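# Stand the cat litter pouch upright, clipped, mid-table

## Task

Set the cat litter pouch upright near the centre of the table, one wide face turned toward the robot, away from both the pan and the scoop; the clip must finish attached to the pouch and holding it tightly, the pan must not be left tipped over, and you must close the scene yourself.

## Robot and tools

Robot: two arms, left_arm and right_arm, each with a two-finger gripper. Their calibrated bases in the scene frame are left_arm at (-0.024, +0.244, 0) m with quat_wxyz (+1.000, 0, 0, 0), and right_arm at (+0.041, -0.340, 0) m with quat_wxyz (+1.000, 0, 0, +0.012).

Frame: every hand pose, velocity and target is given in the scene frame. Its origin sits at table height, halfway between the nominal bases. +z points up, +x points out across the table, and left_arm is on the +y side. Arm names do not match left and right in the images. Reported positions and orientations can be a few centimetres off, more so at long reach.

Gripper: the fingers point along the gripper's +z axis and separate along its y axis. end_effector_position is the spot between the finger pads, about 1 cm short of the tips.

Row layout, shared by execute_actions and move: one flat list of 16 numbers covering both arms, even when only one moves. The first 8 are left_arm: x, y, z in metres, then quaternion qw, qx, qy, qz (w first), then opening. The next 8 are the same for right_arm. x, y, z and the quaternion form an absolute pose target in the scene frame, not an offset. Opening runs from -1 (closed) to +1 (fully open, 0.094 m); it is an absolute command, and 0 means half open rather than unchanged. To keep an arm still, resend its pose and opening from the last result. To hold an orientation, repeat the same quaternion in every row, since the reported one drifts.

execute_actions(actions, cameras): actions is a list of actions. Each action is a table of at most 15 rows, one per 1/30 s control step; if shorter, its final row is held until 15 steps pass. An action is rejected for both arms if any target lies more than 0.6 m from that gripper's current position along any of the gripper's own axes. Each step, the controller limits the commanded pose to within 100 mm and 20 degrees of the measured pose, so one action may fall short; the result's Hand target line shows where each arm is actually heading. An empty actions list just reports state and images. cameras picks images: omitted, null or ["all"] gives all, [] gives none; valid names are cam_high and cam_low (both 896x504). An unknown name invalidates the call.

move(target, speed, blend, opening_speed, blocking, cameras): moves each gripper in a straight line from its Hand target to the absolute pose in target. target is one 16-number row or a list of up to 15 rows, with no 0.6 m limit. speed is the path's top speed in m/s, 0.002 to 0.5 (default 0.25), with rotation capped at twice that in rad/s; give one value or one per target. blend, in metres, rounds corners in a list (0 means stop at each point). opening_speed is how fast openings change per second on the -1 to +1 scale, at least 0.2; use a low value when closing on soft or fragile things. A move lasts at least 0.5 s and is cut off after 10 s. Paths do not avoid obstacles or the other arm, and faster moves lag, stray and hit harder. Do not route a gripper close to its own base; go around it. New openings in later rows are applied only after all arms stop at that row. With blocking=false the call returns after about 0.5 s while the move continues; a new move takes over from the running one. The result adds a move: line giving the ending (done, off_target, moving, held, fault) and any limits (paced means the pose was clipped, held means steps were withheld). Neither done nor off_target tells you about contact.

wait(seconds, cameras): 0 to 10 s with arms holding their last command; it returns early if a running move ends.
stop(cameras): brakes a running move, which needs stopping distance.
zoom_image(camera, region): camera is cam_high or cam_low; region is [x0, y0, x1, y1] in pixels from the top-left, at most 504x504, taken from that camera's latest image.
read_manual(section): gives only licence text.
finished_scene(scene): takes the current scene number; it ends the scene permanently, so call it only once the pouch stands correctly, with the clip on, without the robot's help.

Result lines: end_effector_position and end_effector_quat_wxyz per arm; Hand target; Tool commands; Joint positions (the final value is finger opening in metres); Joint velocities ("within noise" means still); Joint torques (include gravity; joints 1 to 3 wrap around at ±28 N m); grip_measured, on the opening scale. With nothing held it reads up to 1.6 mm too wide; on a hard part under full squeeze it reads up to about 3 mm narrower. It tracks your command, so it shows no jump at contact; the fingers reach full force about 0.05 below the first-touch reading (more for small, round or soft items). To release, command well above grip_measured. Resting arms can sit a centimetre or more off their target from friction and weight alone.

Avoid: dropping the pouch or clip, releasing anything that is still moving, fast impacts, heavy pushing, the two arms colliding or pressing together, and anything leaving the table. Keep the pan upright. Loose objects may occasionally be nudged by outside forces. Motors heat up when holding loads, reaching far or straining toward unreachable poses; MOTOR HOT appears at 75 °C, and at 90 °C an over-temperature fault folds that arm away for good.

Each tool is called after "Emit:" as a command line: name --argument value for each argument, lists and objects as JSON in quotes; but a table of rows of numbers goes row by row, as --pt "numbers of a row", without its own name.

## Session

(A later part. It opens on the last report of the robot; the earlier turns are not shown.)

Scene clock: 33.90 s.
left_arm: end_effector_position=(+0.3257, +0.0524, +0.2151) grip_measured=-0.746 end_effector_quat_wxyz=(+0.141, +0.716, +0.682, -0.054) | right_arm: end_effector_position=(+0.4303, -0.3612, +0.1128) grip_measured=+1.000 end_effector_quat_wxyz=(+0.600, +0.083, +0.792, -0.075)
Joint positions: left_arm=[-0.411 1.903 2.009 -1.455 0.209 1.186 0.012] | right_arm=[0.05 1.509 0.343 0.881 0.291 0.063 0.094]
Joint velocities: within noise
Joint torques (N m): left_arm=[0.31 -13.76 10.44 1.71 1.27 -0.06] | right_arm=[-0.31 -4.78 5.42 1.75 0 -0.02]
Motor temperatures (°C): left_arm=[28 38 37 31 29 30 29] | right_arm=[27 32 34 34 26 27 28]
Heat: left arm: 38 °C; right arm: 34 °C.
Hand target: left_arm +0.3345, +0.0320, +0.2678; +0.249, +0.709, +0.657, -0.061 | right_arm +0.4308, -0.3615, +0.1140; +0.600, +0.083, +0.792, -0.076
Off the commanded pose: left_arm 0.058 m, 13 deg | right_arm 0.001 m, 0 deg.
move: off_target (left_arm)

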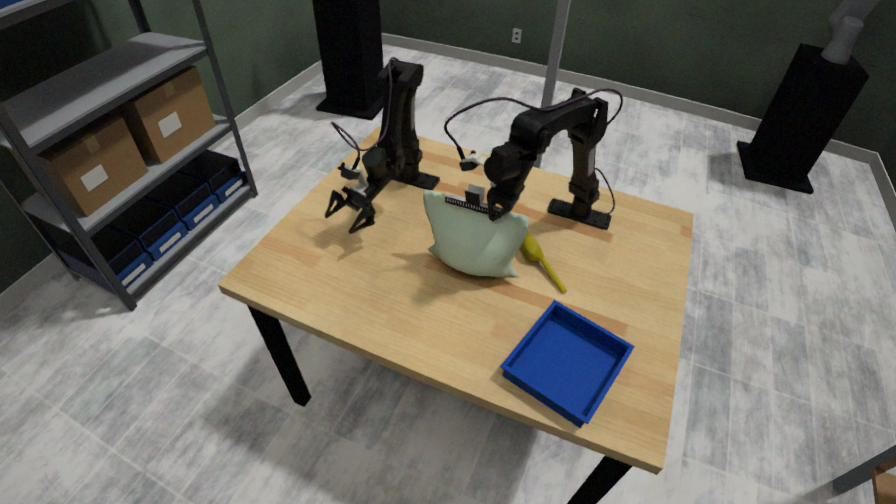

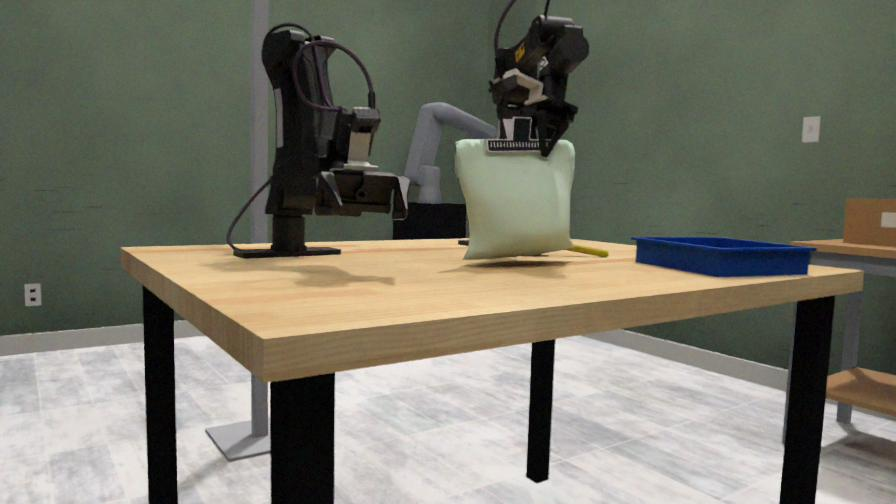

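Emit:
move --pt "0.309 0.016 0.263 0.2534 0.7044 0.6602 -0.0616 -0.95 0.4308 -0.3615 0.1141 0.600 0.083 0.792 -0.076 1.0" --pt "0.309 0.016 0.240 0.2534 0.7044 0.6602 -0.0616 -0.95 0.4308 -0.3615 0.1141 0.600 0.083 0.792 -0.076 1.0" --speed '[0.08,0.05]' --blend '[0.008,0]' --cameras '["cam_high","cam_low"]'

Emit:
zoom_image --camera "cam_high" --region '[380, 150, 560, 320]'

Emit:
zoom_image --camera "cam_low" --region '[430, 80, 630, 290]'

Scene clock: 35.80 s.
left_arm: end_effector_position=(+0.2963, +0.0380, +0.1958) grip_measured=-0.746 end_effector_quat_wxyz=(+0.149, +0.716, +0.679, -0.058) | right_arm: end_effector_position=(+0.4303, -0.3612, +0.1128) grip_measured=+1.000 end_effector_quat_wxyz=(+0.600, +0.083, +0.792, -0.075)
Joint positions: left_arm=[-0.479 1.774 1.757 -1.306 0.206 1.12 0.012] | right_arm=[0.05 1.509 0.343 0.881 0.291 0.063 0.094]
Joint velocities: within noise
Joint torques (N m): left_arm=[0.05 -13.74 8.1 1.86 1.05 -0.18] | right_arm=[-0.16 -5.04 5.5 1.76 -0.01 -0.05]
Motor temperatures (°C): left_arm=[28 39 37 32 29 30 29] | right_arm=[27 32 34 34 26 27 28]
Heat: left arm: 39 °C; right arm: 34 °C.
Hand target: left_arm +0.3050, +0.0191, +0.2419; +0.249, +0.708, +0.658, -0.062 | right_arm +0.4308, -0.3615, +0.1140; +0.600, +0.083, +0.792, -0.076
Off the commanded pose: left_arm 0.051 m, 12 deg | right_arm 0.001 m, 0 deg.
move: off_target (left_arm)

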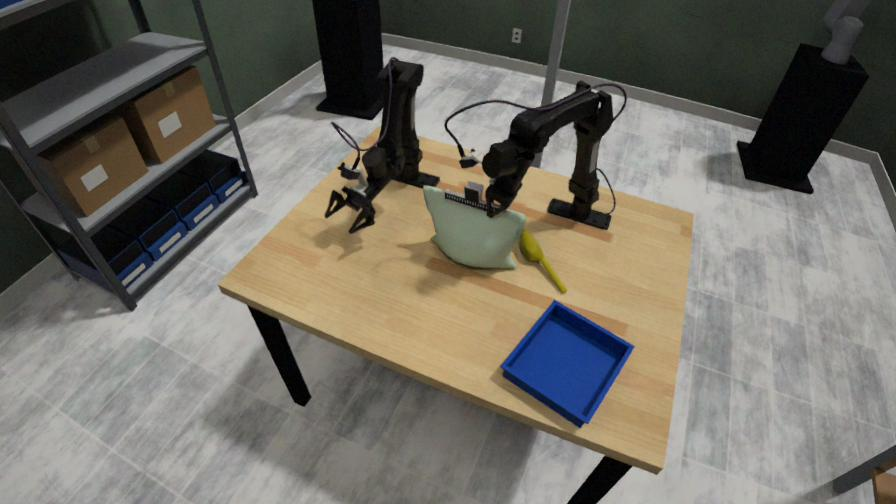

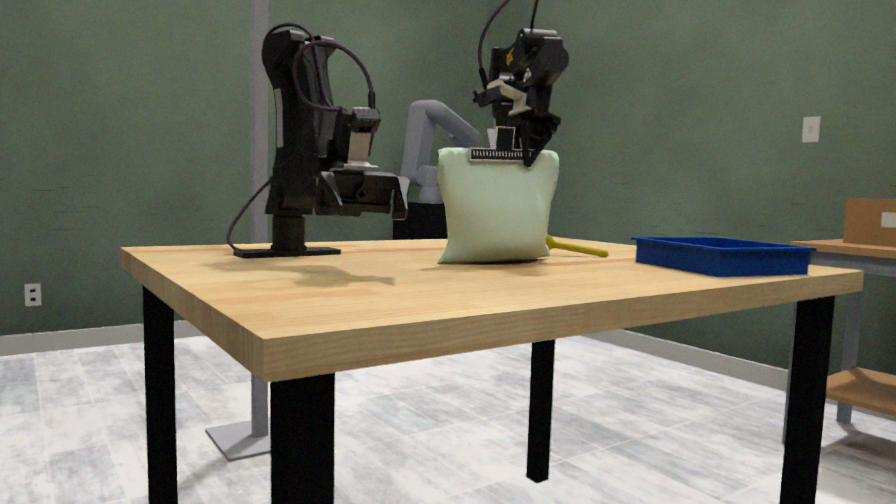

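Scaled by 2.800.

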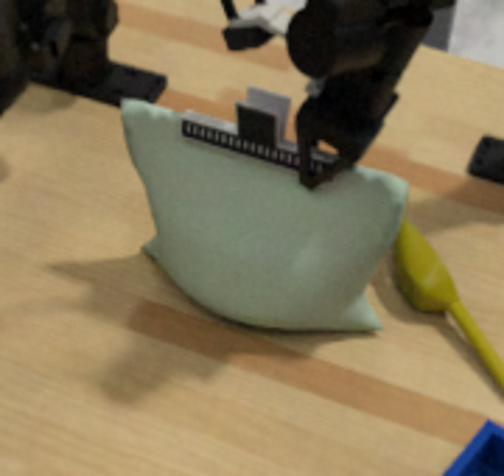

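Scaled by 2.400.

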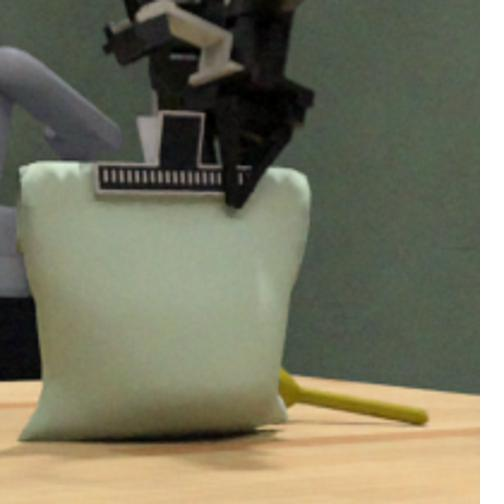

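Emit:
execute_actions --actions '[]'

Scene clock: 36.40 s.
left_arm: end_effector_position=(+0.2964, +0.0379, +0.1958) grip_measured=-0.746 end_effector_quat_wxyz=(+0.149, +0.716, +0.679, -0.058) | right_arm: end_effector_position=(+0.4303, -0.3612, +0.1128) grip_measured=+1.000 end_effector_quat_wxyz=(+0.600, +0.083, +0.792, -0.075)
Joint positions: left_arm=[-0.479 1.774 1.757 -1.305 0.206 1.12 0.012] | right_arm=[0.05 1.509 0.343 0.881 0.291 0.063 0.094]
Joint velocities: within noise
Joint torques (N m): left_arm=[-0.12 -13.97 8.18 1.84 0.96 -0.2] | right_arm=[0.14 -4.78 5.56 1.77 0.02 -0.03]
Motor temperatures (°C): left_arm=[28 39 37 32 29 30 29] | right_arm=[27 32 34 34 26 27 28]
Heat: left arm: 39 °C; right arm: 34 °C.
Hand target: left_arm +0.3050, +0.0191, +0.2419; +0.249, +0.708, +0.658, -0.062 | right_arm +0.4308, -0.3615, +0.1140; +0.600, +0.083, +0.792, -0.076
Tool commands: left_gripper/opening=-0.95 right_gripper/opening=+1.0
Off the commanded pose: left_arm 0.051 m, 12 deg | right_arm 0.001 m, 0 deg.

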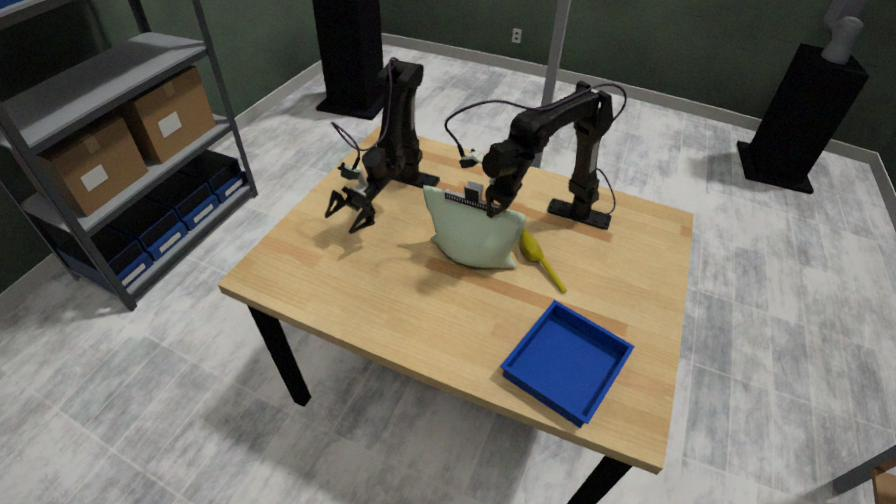

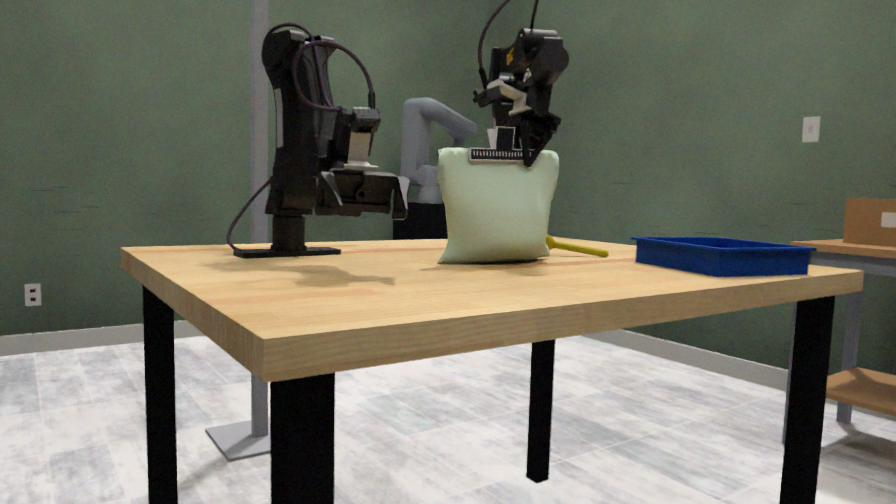

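Emit:
zoom_image --camera "cam_high" --region '[400, 160, 560, 300]'

Emit:
zoom_image --camera "cam_low" --region '[410, 110, 620, 290]'

Scaled by 3.150.

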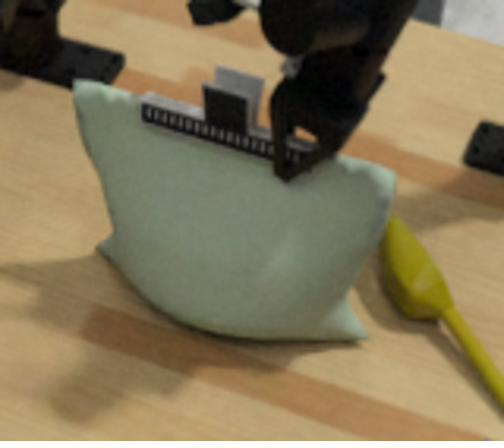

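Scaled by 2.400.

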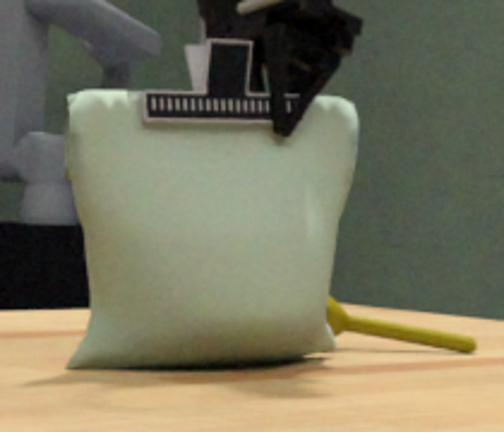

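Emit:
move --target '[0.316, 0.021, 0.228, 0.2302, 0.7044, 0.6686, -0.0616, -0.95, 0.4308, -0.3615, 0.1141, 0.600, 0.083, 0.792, -0.076, 1.0]' --speed 0.03 --cameras '["cam_high", "cam_low"]'

Emit:
zoom_image --camera "cam_high" --region '[400, 160, 560, 300]'

Emit:
zoom_image --camera "cam_low" --region '[410, 110, 620, 290]'

Scene clock: 39.70 s.
left_arm: end_effector_position=(+0.2978, +0.0401, +0.1962) grip_measured=-0.746 end_effector_quat_wxyz=(+0.150, +0.715, +0.681, -0.057) | right_arm: end_effector_position=(+0.4303, -0.3612, +0.1128) grip_measured=+1.000 end_effector_quat_wxyz=(+0.600, +0.083, +0.792, -0.075)
Joint positions: left_arm=[-0.472 1.773 1.757 -1.305 0.205 1.122 0.012] | right_arm=[0.05 1.509 0.343 0.881 0.291 0.063 0.094]
Joint velocities: within noise
Joint torques (N m): left_arm=[0.47 -10.06 10.29 1.68 0.82 -0.11] | right_arm=[-0.18 -4.72 5.71 1.74 0.03 -0.03]
Motor temperatures (°C): left_arm=[28 39 37 32 29 30 29] | right_arm=[27 32 34 35 26 27 28]
Heat: left arm: 39 °C; right arm: 35 °C.
Hand target: left_arm +0.3131, +0.0233, +0.2298; +0.228, +0.707, +0.667, -0.061 | right_arm +0.4308, -0.3615, +0.1140; +0.600, +0.083, +0.792, -0.076
Off the commanded pose: left_arm 0.041 m, 9 deg | right_arm 0.001 m, 0 deg.
move: off_target (left_arm)

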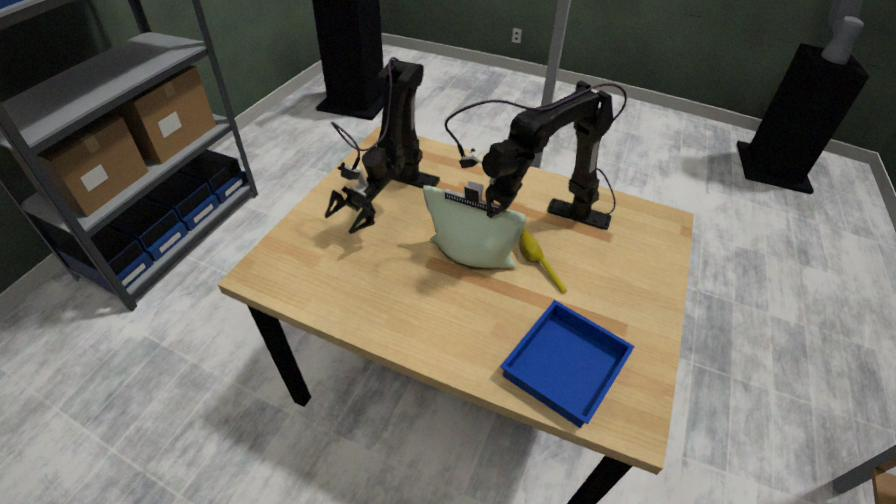

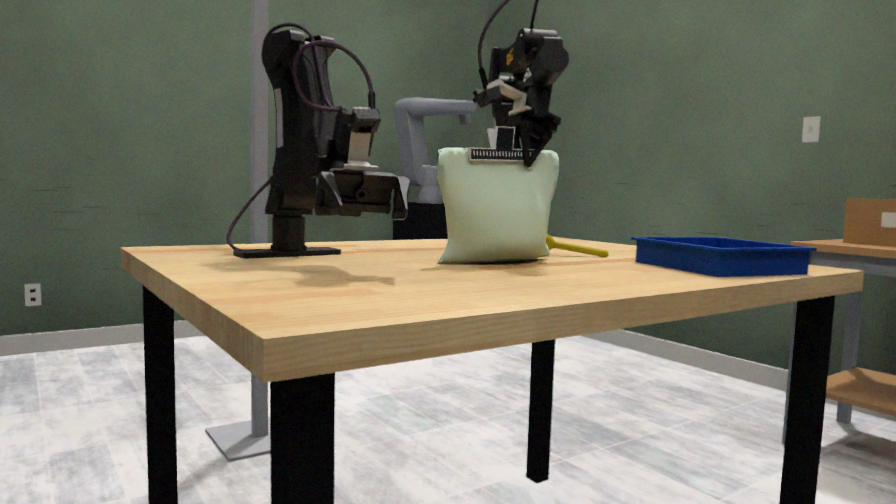

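Scaled by 3.150.

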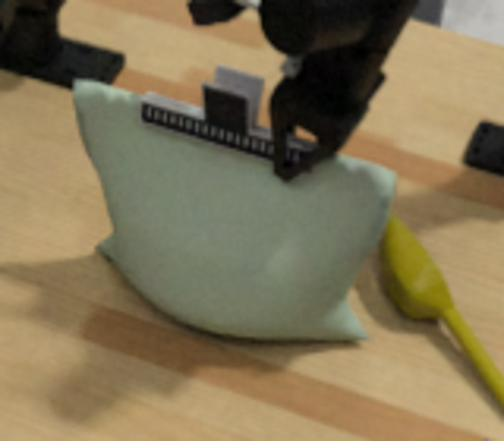

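Scaled by 2.400.

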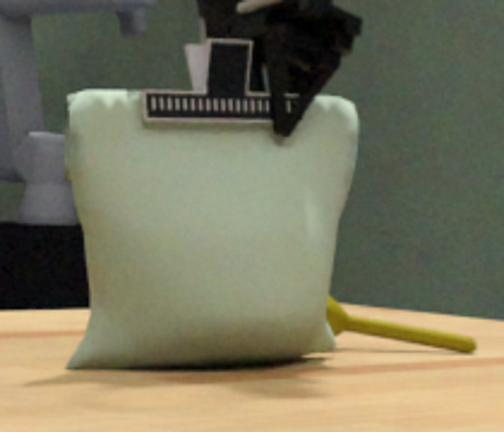

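Emit:
move --target '[0.324, 0.027, 0.213, 0.1949, 0.7044, 0.6797, -0.0616, -0.95, 0.4308, -0.3615, 0.1141, 0.600, 0.083, 0.792, -0.076, 1.0]' --speed 0.03 --cameras '["cam_high", "cam_low"]'

Emit:
zoom_image --camera "cam_high" --region '[400, 160, 560, 300]'

Emit:
zoom_image --camera "cam_low" --region '[410, 110, 620, 290]'

Scene clock: 41.50 s.
left_arm: end_effector_position=(+0.3059, +0.0414, +0.1920) grip_measured=-0.746 end_effector_quat_wxyz=(+0.141, +0.712, +0.686, -0.059) | right_arm: end_effector_position=(+0.4303, -0.3612, +0.1128) grip_measured=+1.000 end_effector_quat_wxyz=(+0.600, +0.083, +0.792, -0.075)
Joint positions: left_arm=[-0.46 1.816 1.798 -1.323 0.205 1.124 0.012] | right_arm=[0.05 1.509 0.343 0.881 0.291 0.063 0.094]
Joint velocities: within noise
Joint torques (N m): left_arm=[0.77 -7.98 11.25 1.35 0.59 -0.1] | right_arm=[-0.1 -4.82 5.55 1.7 0.03 -0.08]
Motor temperatures (°C): left_arm=[28 38 37 32 29 30 29] | right_arm=[27 32 34 35 26 27 28]
Heat: left arm: 38 °C; right arm: 35 °C.
Hand target: left_arm +0.3222, +0.0283, +0.2140; +0.195, +0.705, +0.679, -0.061 | right_arm +0.4308, -0.3615, +0.1140; +0.600, +0.083, +0.792, -0.076
Off the commanded pose: left_arm 0.031 m, 6 deg | right_arm 0.001 m, 0 deg.
move: off_target (left_arm)

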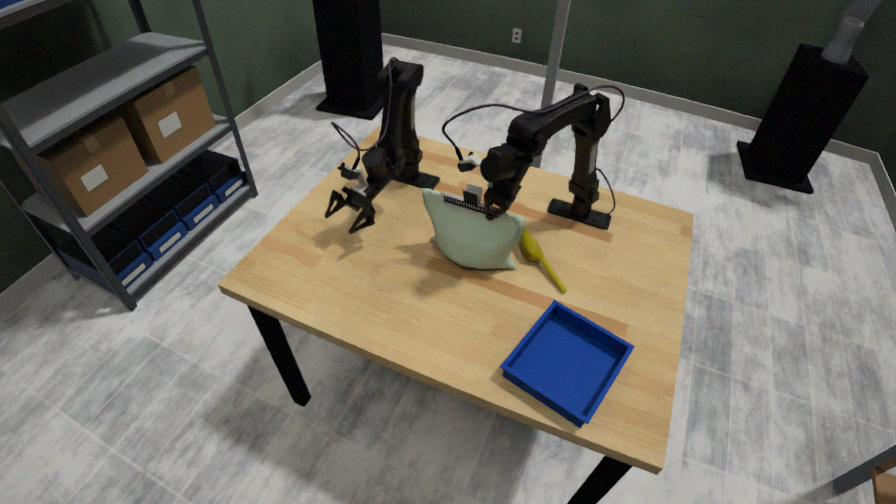

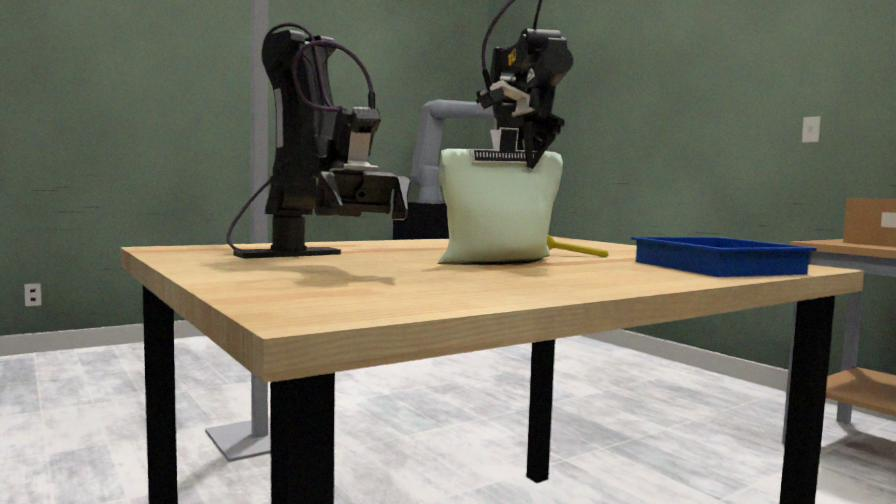

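Scaled by 3.150.

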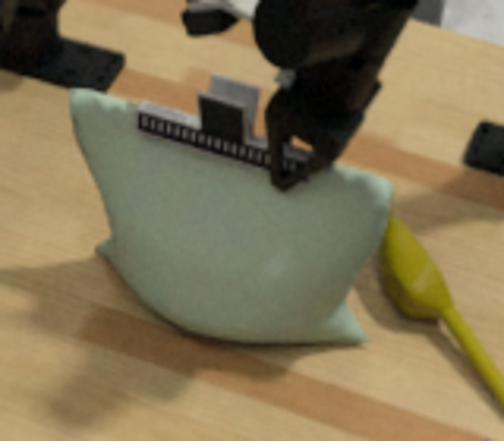

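Scaled by 2.400.

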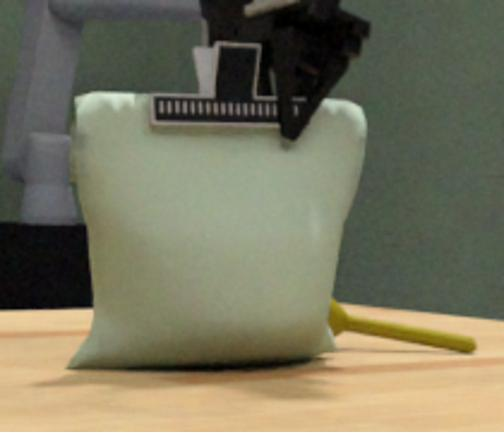

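Emit:
zoom_image --camera "cam_low" --region '[200, 0, 704, 504]'

Emit:
zoom_image --camera "cam_high" --region '[380, 0, 700, 320]'

Scaled by 1.000.

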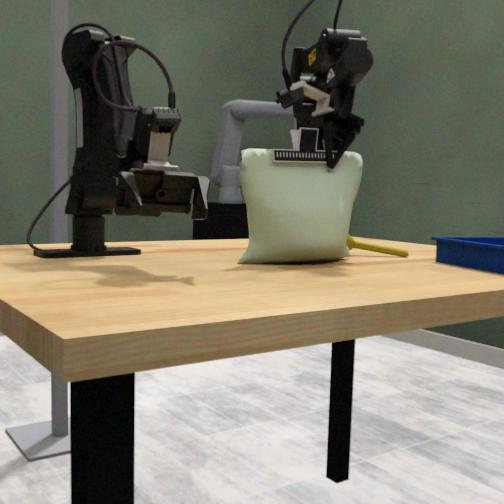

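Scaled by 1.575.

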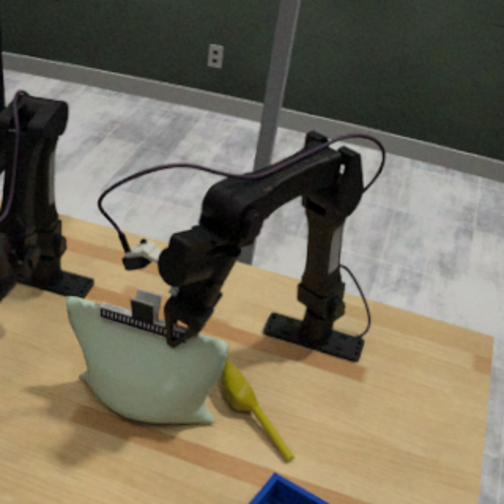

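Emit:
move --target '[0.322, 0.031, 0.202, 0.1470, 0.7018, 0.6917, -0.0862, -0.95, 0.4308, -0.3615, 0.1141, 0.600, 0.083, 0.792, -0.076, 1.0]' --speed 0.03 --cameras '["cam_high", "cam_low"]'

Emit:
zoom_image --camera "cam_high" --region '[400, 160, 560, 300]'

Emit:
zoom_image --camera "cam_low" --region '[410, 110, 620, 290]'

Scene clock: 45.37 s.
left_arm: end_effector_position=(+0.3094, +0.0407, +0.1897) grip_measured=-0.747 end_effector_quat_wxyz=(+0.112, +0.707, +0.693, -0.081) | right_arm: end_effector_position=(+0.4303, -0.3612, +0.1128) grip_measured=+1.000 end_effector_quat_wxyz=(+0.600, +0.083, +0.792, -0.075)
Joint positions: left_arm=[-0.447 1.901 1.909 -1.42 0.229 1.126 0.012] | right_arm=[0.05 1.509 0.343 0.881 0.291 0.063 0.094]
Joint velocities: within noise
Joint torques (N m): left_arm=[0.65 -7.73 10.15 0.99 0.5 -0.11] | right_arm=[-0.06 -4.86 5.56 1.75 -0.02 -0.05]
Motor temperatures (°C): left_arm=[28 37 38 32 29 30 29] | right_arm=[27 33 34 35 26 27 28]
Heat: left arm: 38 °C; right arm: 35 °C.
Hand target: left_arm +0.3212, +0.0316, +0.2022; +0.147, +0.702, +0.691, -0.086 | right_arm +0.4308, -0.3615, +0.1140; +0.600, +0.083, +0.792, -0.076
Off the commanded pose: left_arm 0.020 m, 4 deg | right_arm 0.001 m, 0 deg.
move: off_target (left_arm)

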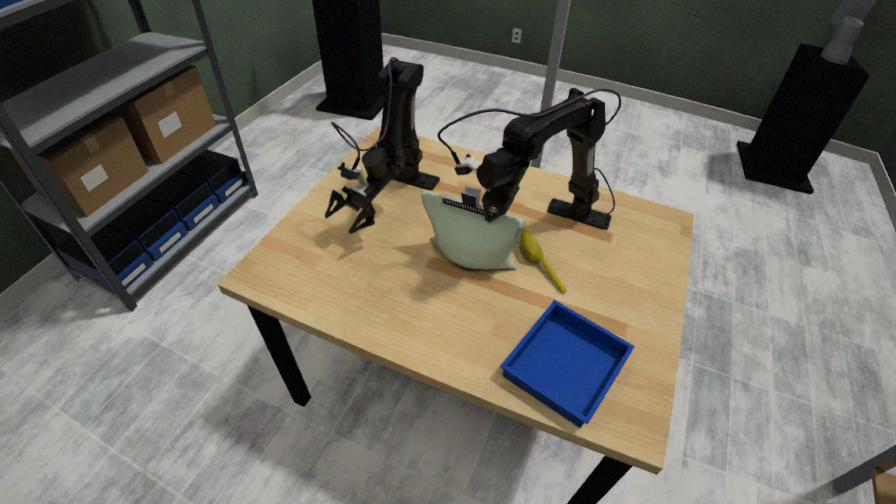

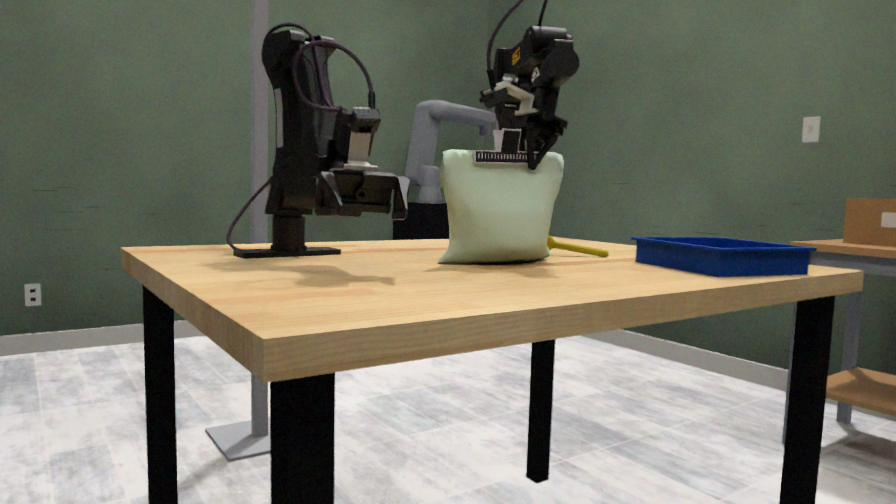

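Scaled by 3.150.

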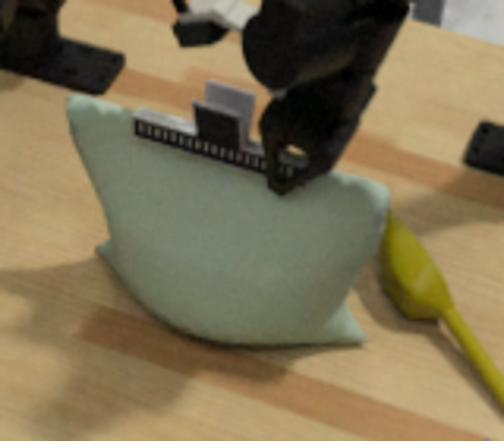

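Scaled by 2.400.

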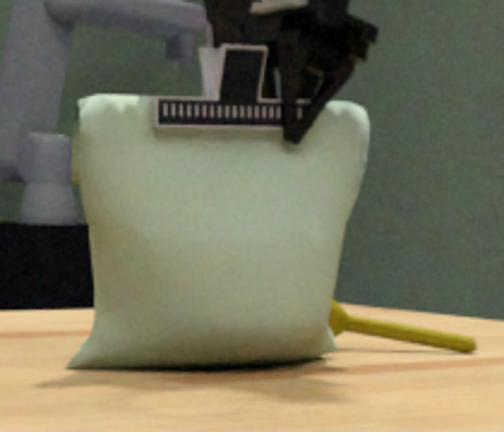

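Emit:
move --target '[0.312, 0.034, 0.196, 0.1470, 0.7018, 0.6917, -0.0862, -0.95, 0.4308, -0.3615, 0.1141, 0.600, 0.083, 0.792, -0.076, 1.0]' --speed 0.03 --cameras '["cam_high", "cam_low"]'

Emit:
zoom_image --camera "cam_high" --region '[400, 160, 560, 300]'

Emit:
zoom_image --camera "cam_low" --region '[410, 110, 620, 290]'

Scene clock: 46.63 s.
left_arm: end_effector_position=(+0.3109, +0.0393, +0.1835) grip_measured=-0.747 end_effector_quat_wxyz=(+0.117, +0.707, +0.693, -0.083) | right_arm: end_effector_position=(+0.4303, -0.3612, +0.1128) grip_measured=+1.000 end_effector_quat_wxyz=(+0.600, +0.083, +0.792, -0.075)
Joint positions: left_arm=[-0.445 1.896 1.875 -1.385 0.237 1.126 0.012] | right_arm=[0.05 1.509 0.343 0.881 0.291 0.063 0.094]
Joint velocities: within noise
Joint torques (N m): left_arm=[0.01 -11.07 5.5 1.02 0.43 -0.18] | right_arm=[-0.12 -4.83 5.33 1.74 0.01 -0.09]
Motor temperatures (°C): left_arm=[28 38 38 32 29 30 29] | right_arm=[27 33 34 35 26 27 28]
Heat: left arm: 38 °C; right arm: 35 °C.
Hand target: left_arm +0.3117, +0.0342, +0.1960; +0.146, +0.702, +0.691, -0.087 | right_arm +0.4308, -0.3615, +0.1140; +0.600, +0.083, +0.792, -0.076
Off the commanded pose: left_arm 0.014 m, 4 deg | right_arm 0.001 m, 0 deg.
move: off_target (left_arm)

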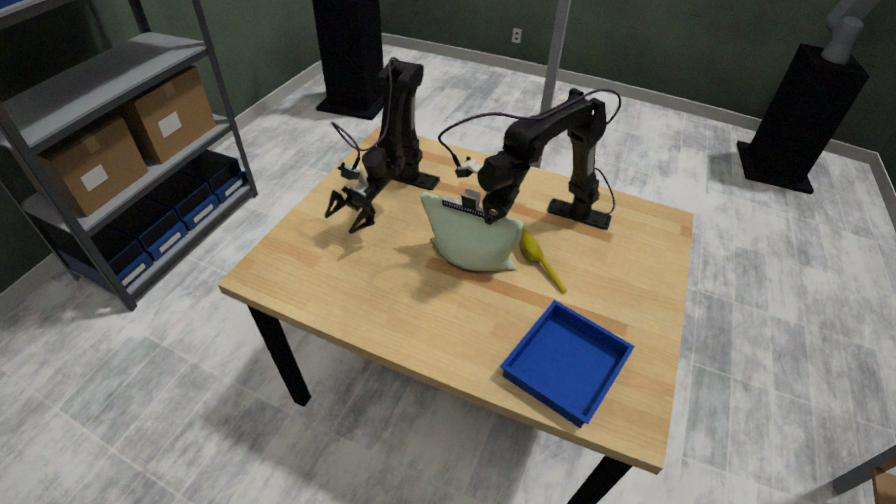

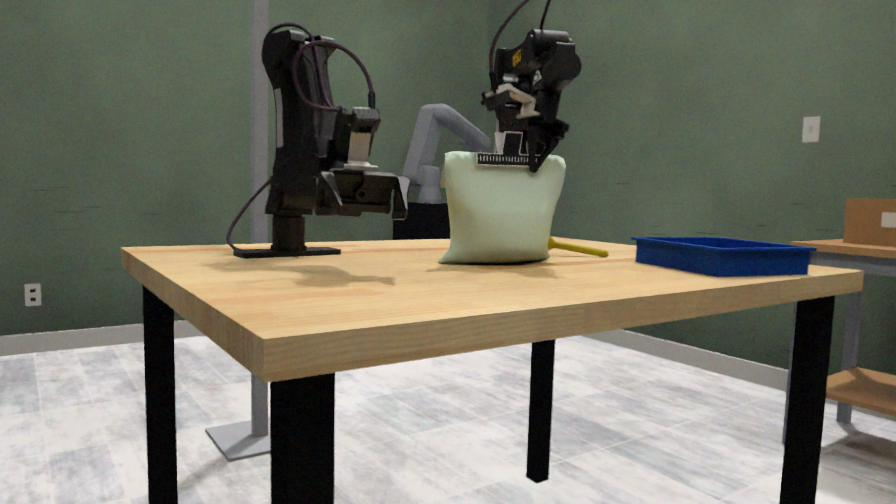

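Scaled by 3.150.

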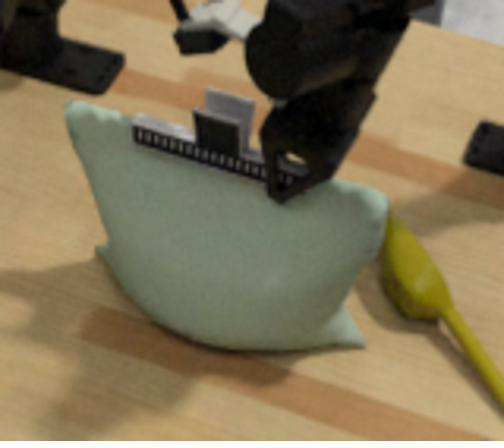

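Scaled by 2.400.

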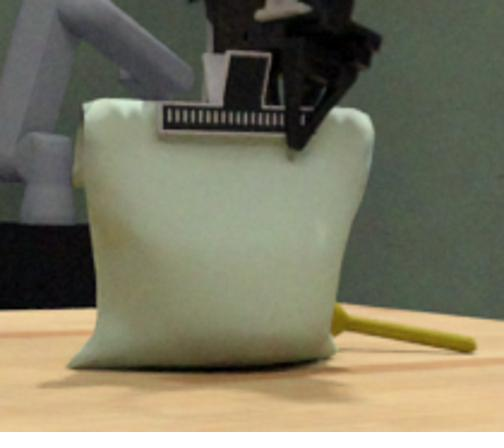

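Emit:
move --target '[0.309, 0.036, 0.191, 0.1470, 0.7018, 0.6917, -0.0862, -0.95, 0.4308, -0.3615, 0.1141, 0.600, 0.083, 0.792, -0.076, 1.0]' --speed 0.03 --cameras '["cam_high", "cam_low"]'

Emit:
zoom_image --camera "cam_high" --region '[400, 160, 560, 300]'

Emit:
zoom_image --camera "cam_low" --region '[410, 110, 620, 290]'

Scene clock: 48.13 s.
left_arm: end_effector_position=(+0.3096, +0.0399, +0.1823) grip_measured=-0.747 end_effector_quat_wxyz=(+0.125, +0.707, +0.692, -0.080) | right_arm: end_effector_position=(+0.4303, -0.3612, +0.1128) grip_measured=+1.000 end_effector_quat_wxyz=(+0.600, +0.083, +0.792, -0.075)
Joint positions: left_arm=[-0.445 1.87 1.833 -1.351 0.237 1.126 0.012] | right_arm=[0.05 1.509 0.343 0.881 0.291 0.063 0.094]
Joint velocities: within noise
Joint torques (N m): left_arm=[-0.05 -10.37 5.52 1 0.42 -0.12] | right_arm=[-0.12 -4.67 5.63 1.73 0.01 -0.04]
Motor temperatures (°C): left_arm=[28 38 38 32 29 30 29] | right_arm=[27 33 34 35 26 27 28]
Heat: left arm: 38 °C; right arm: 35 °C.
Hand target: left_arm +0.3089, +0.0361, +0.1911; +0.146, +0.702, +0.691, -0.086 | right_arm +0.4308, -0.3615, +0.1140; +0.600, +0.083, +0.792, -0.076
Off the commanded pose: left_arm 0.010 m, 3 deg | right_arm 0.001 m, 0 deg.
move: off_target (left_arm)

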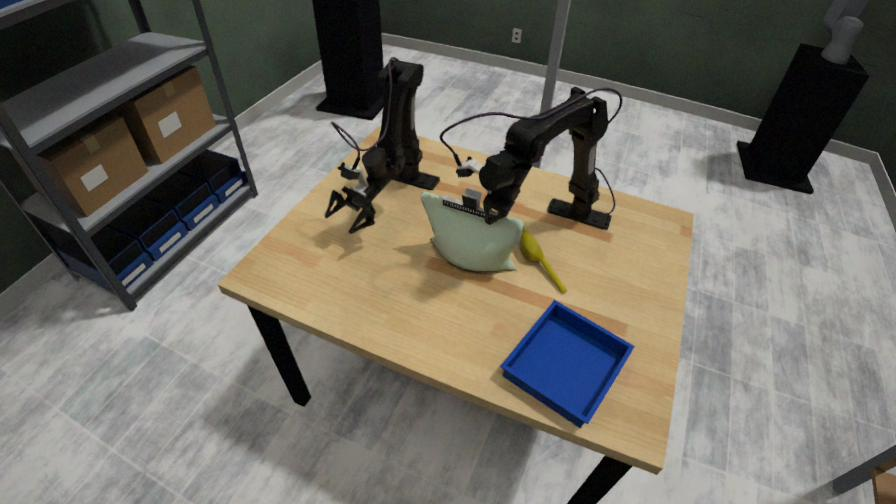

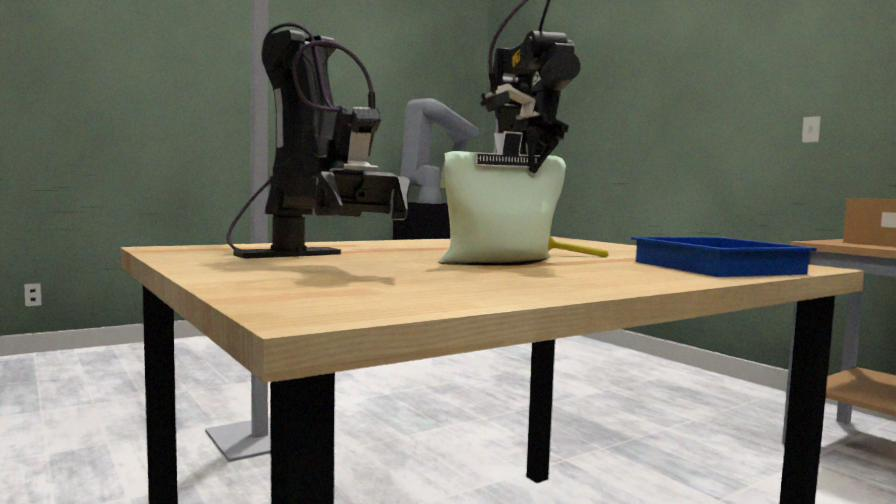

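Scaled by 3.150.

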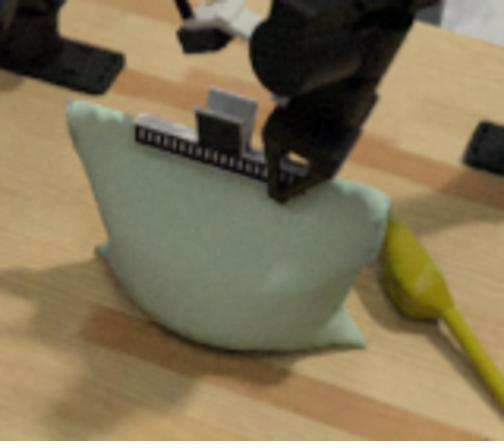

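Scaled by 2.400.

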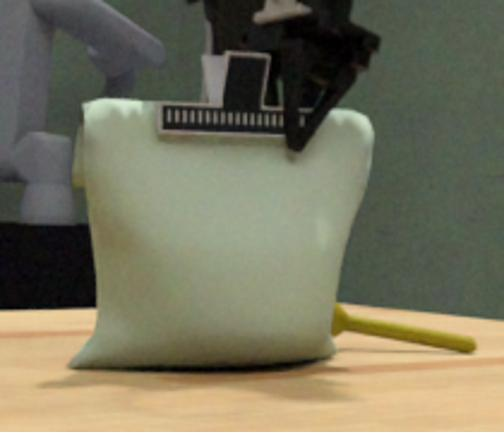

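Emit:
move --pt "0.309 0.036 0.191 0.1470 0.7018 0.6917 -0.0862 -0.5 0.4308 -0.3615 0.1141 0.600 0.083 0.792 -0.076 1.0" --pt "0.309 0.036 0.191 0.1470 0.7018 0.6917 -0.0862 0.0 0.4308 -0.3615 0.1141 0.600 0.083 0.792 -0.076 1.0" --speed 0.03 --opening_speed 0.35 --cameras '["cam_high", "cam_low"]'

Emit:
zoom_image --camera "cam_high" --region '[400, 160, 560, 300]'

Emit:
zoom_image --camera "cam_low" --region '[410, 110, 620, 290]'

Scene clock: 52.30 s.
left_arm: end_effector_position=(+0.3127, +0.0370, +0.1833) grip_measured=-0.001 end_effector_quat_wxyz=(+0.134, +0.704, +0.692, -0.081) | right_arm: end_effector_position=(+0.4303, -0.3612, +0.1128) grip_measured=+1.000 end_effector_quat_wxyz=(+0.600, +0.083, +0.792, -0.075)
Joint positions: left_arm=[-0.445 1.87 1.832 -1.333 0.244 1.118 0.047] | right_arm=[0.05 1.509 0.343 0.881 0.291 0.063 0.094]
Joint velocities: within noise
Joint torques (N m): left_arm=[0.1 -10.7 5.22 0.84 0.32 -0.05] | right_arm=[-0.05 -4.86 5.46 1.77 0.02 -0.03]
Motor temperatures (°C): left_arm=[28 37 37 32 29 30 29] | right_arm=[27 33 34 35 26 27 28]
Heat: left arm: 37 °C; right arm: 35 °C.
Hand target: left_arm +0.3090, +0.0360, +0.1908; +0.146, +0.702, +0.692, -0.086 | right_arm +0.4308, -0.3615, +0.1140; +0.600, +0.083, +0.792, -0.076
Off the commanded pose: left_arm 0.009 m, 2 deg | right_arm 0.001 m, 0 deg.
move: done

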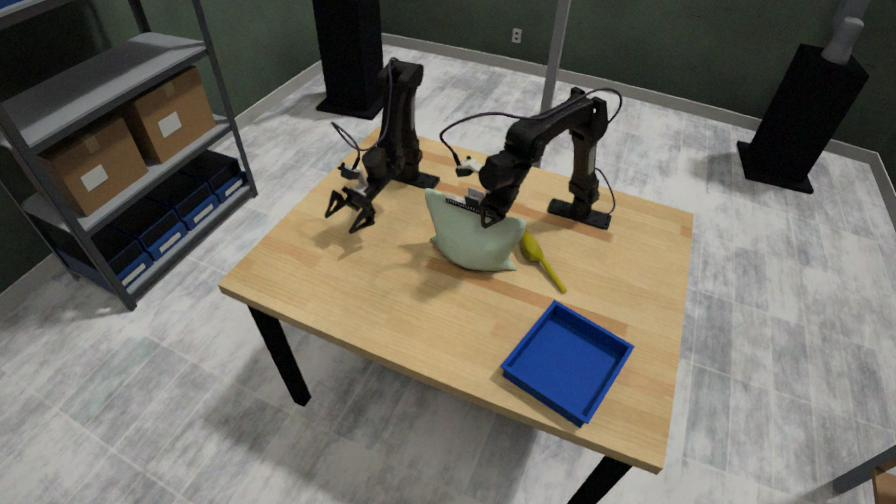

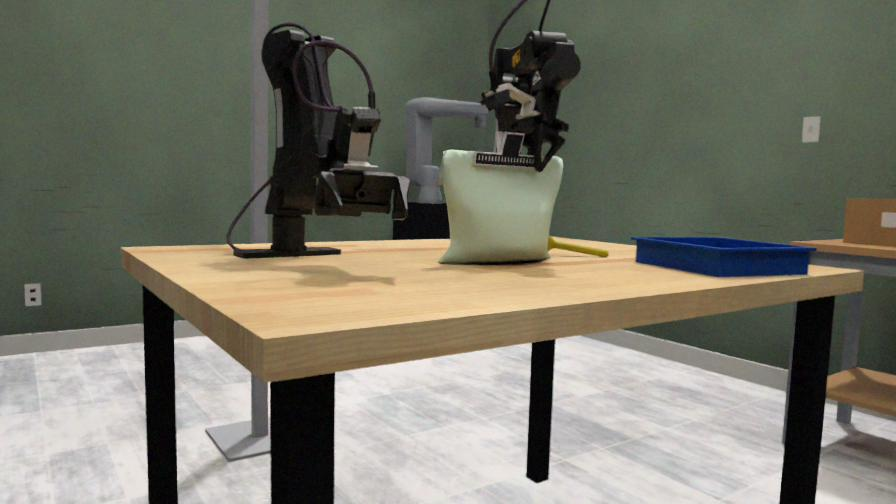

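Scaled by 3.150.

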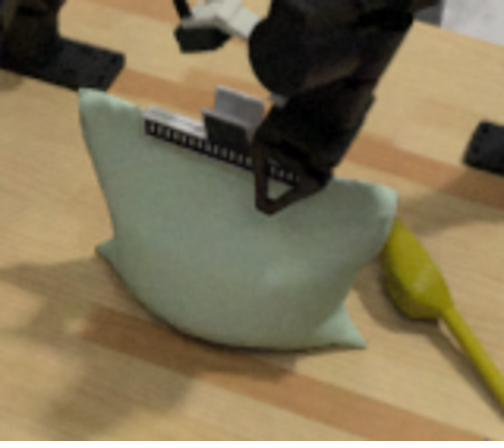

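Scaled by 2.400.

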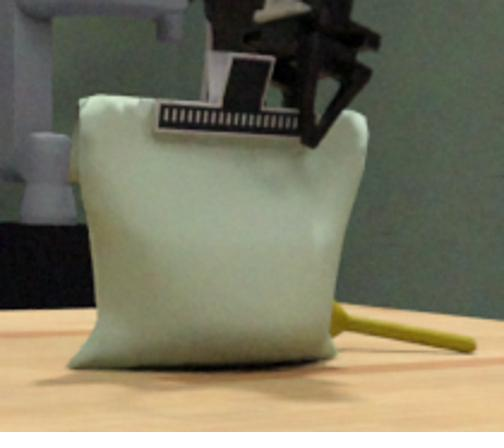

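Emit:
move --target '[0.3055, 0.054, 0.250, 0.1470, 0.7018, 0.6917, -0.0862, 0.0, 0.4308, -0.3615, 0.1141, 0.600, 0.083, 0.792, -0.076, 1.0]' --speed 0.07 --cameras '["cam_high", "cam_low"]'

Emit:
zoom_image --camera "cam_high" --region '[400, 140, 560, 300]'

Scene clock: 54.87 s.
left_arm: end_effector_position=(+0.3055, +0.0548, +0.2481) grip_measured=-0.001 end_effector_quat_wxyz=(+0.150, +0.702, +0.692, -0.076) | right_arm: end_effector_position=(+0.4303, -0.3612, +0.1128) grip_measured=+1.000 end_effector_quat_wxyz=(+0.600, +0.083, +0.792, -0.075)
Joint positions: left_arm=[-0.406 1.87 2.098 -1.571 0.253 1.15 0.047] | right_arm=[0.05 1.509 0.343 0.881 0.291 0.063 0.094]
Joint velocities: within noise
Joint torques (N m): left_arm=[0.53 -6.91 7.8 0.61 0.37 0.03] | right_arm=[-0.23 -4.93 5.49 1.74 0.03 -0.03]
Motor temperatures (°C): left_arm=[28 37 37 32 29 30 29] | right_arm=[27 33 34 36 26 27 28]
Heat: left arm: 37 °C; right arm: 36 °C.
Hand target: left_arm +0.3054, +0.0540, +0.2498; +0.151, +0.701, +0.692, -0.085 | right_arm +0.4308, -0.3615, +0.1140; +0.600, +0.083, +0.792, -0.076
Off the commanded pose: left_arm 0.002 m, 1 deg | right_arm 0.001 m, 0 deg.
joint sent to its limit (left arm) — joint 4 (wrist pitch), lower limit. The joint targets still meet the commanded pose.
move: done

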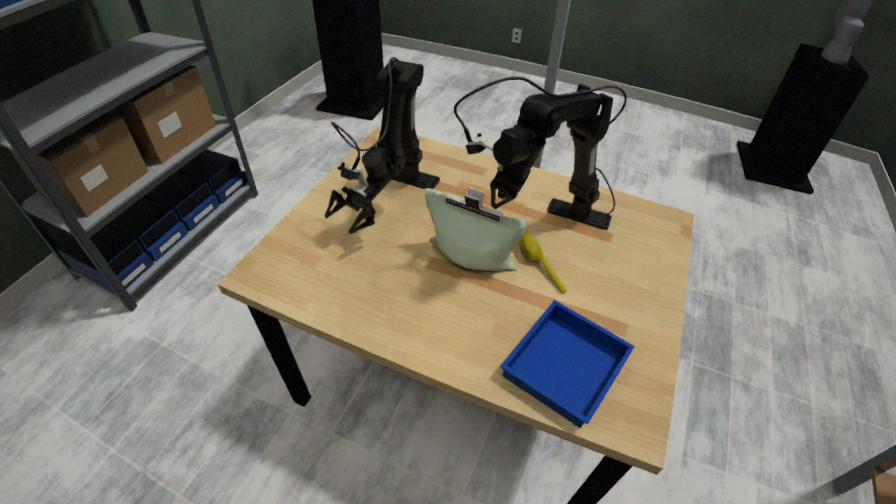

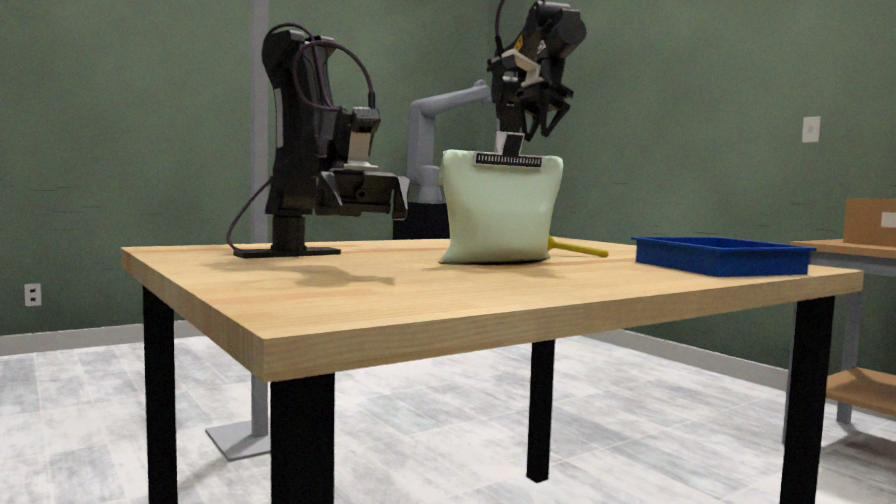

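Scaled by 3.150.

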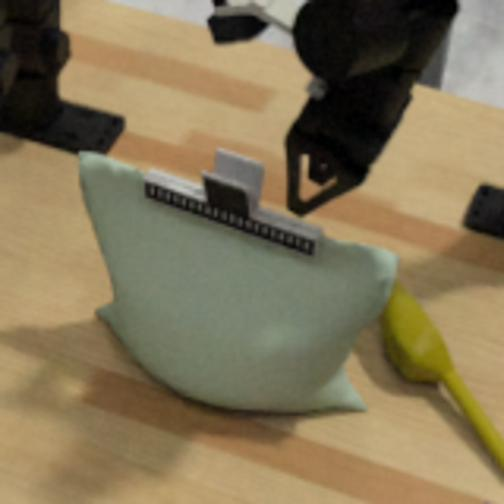

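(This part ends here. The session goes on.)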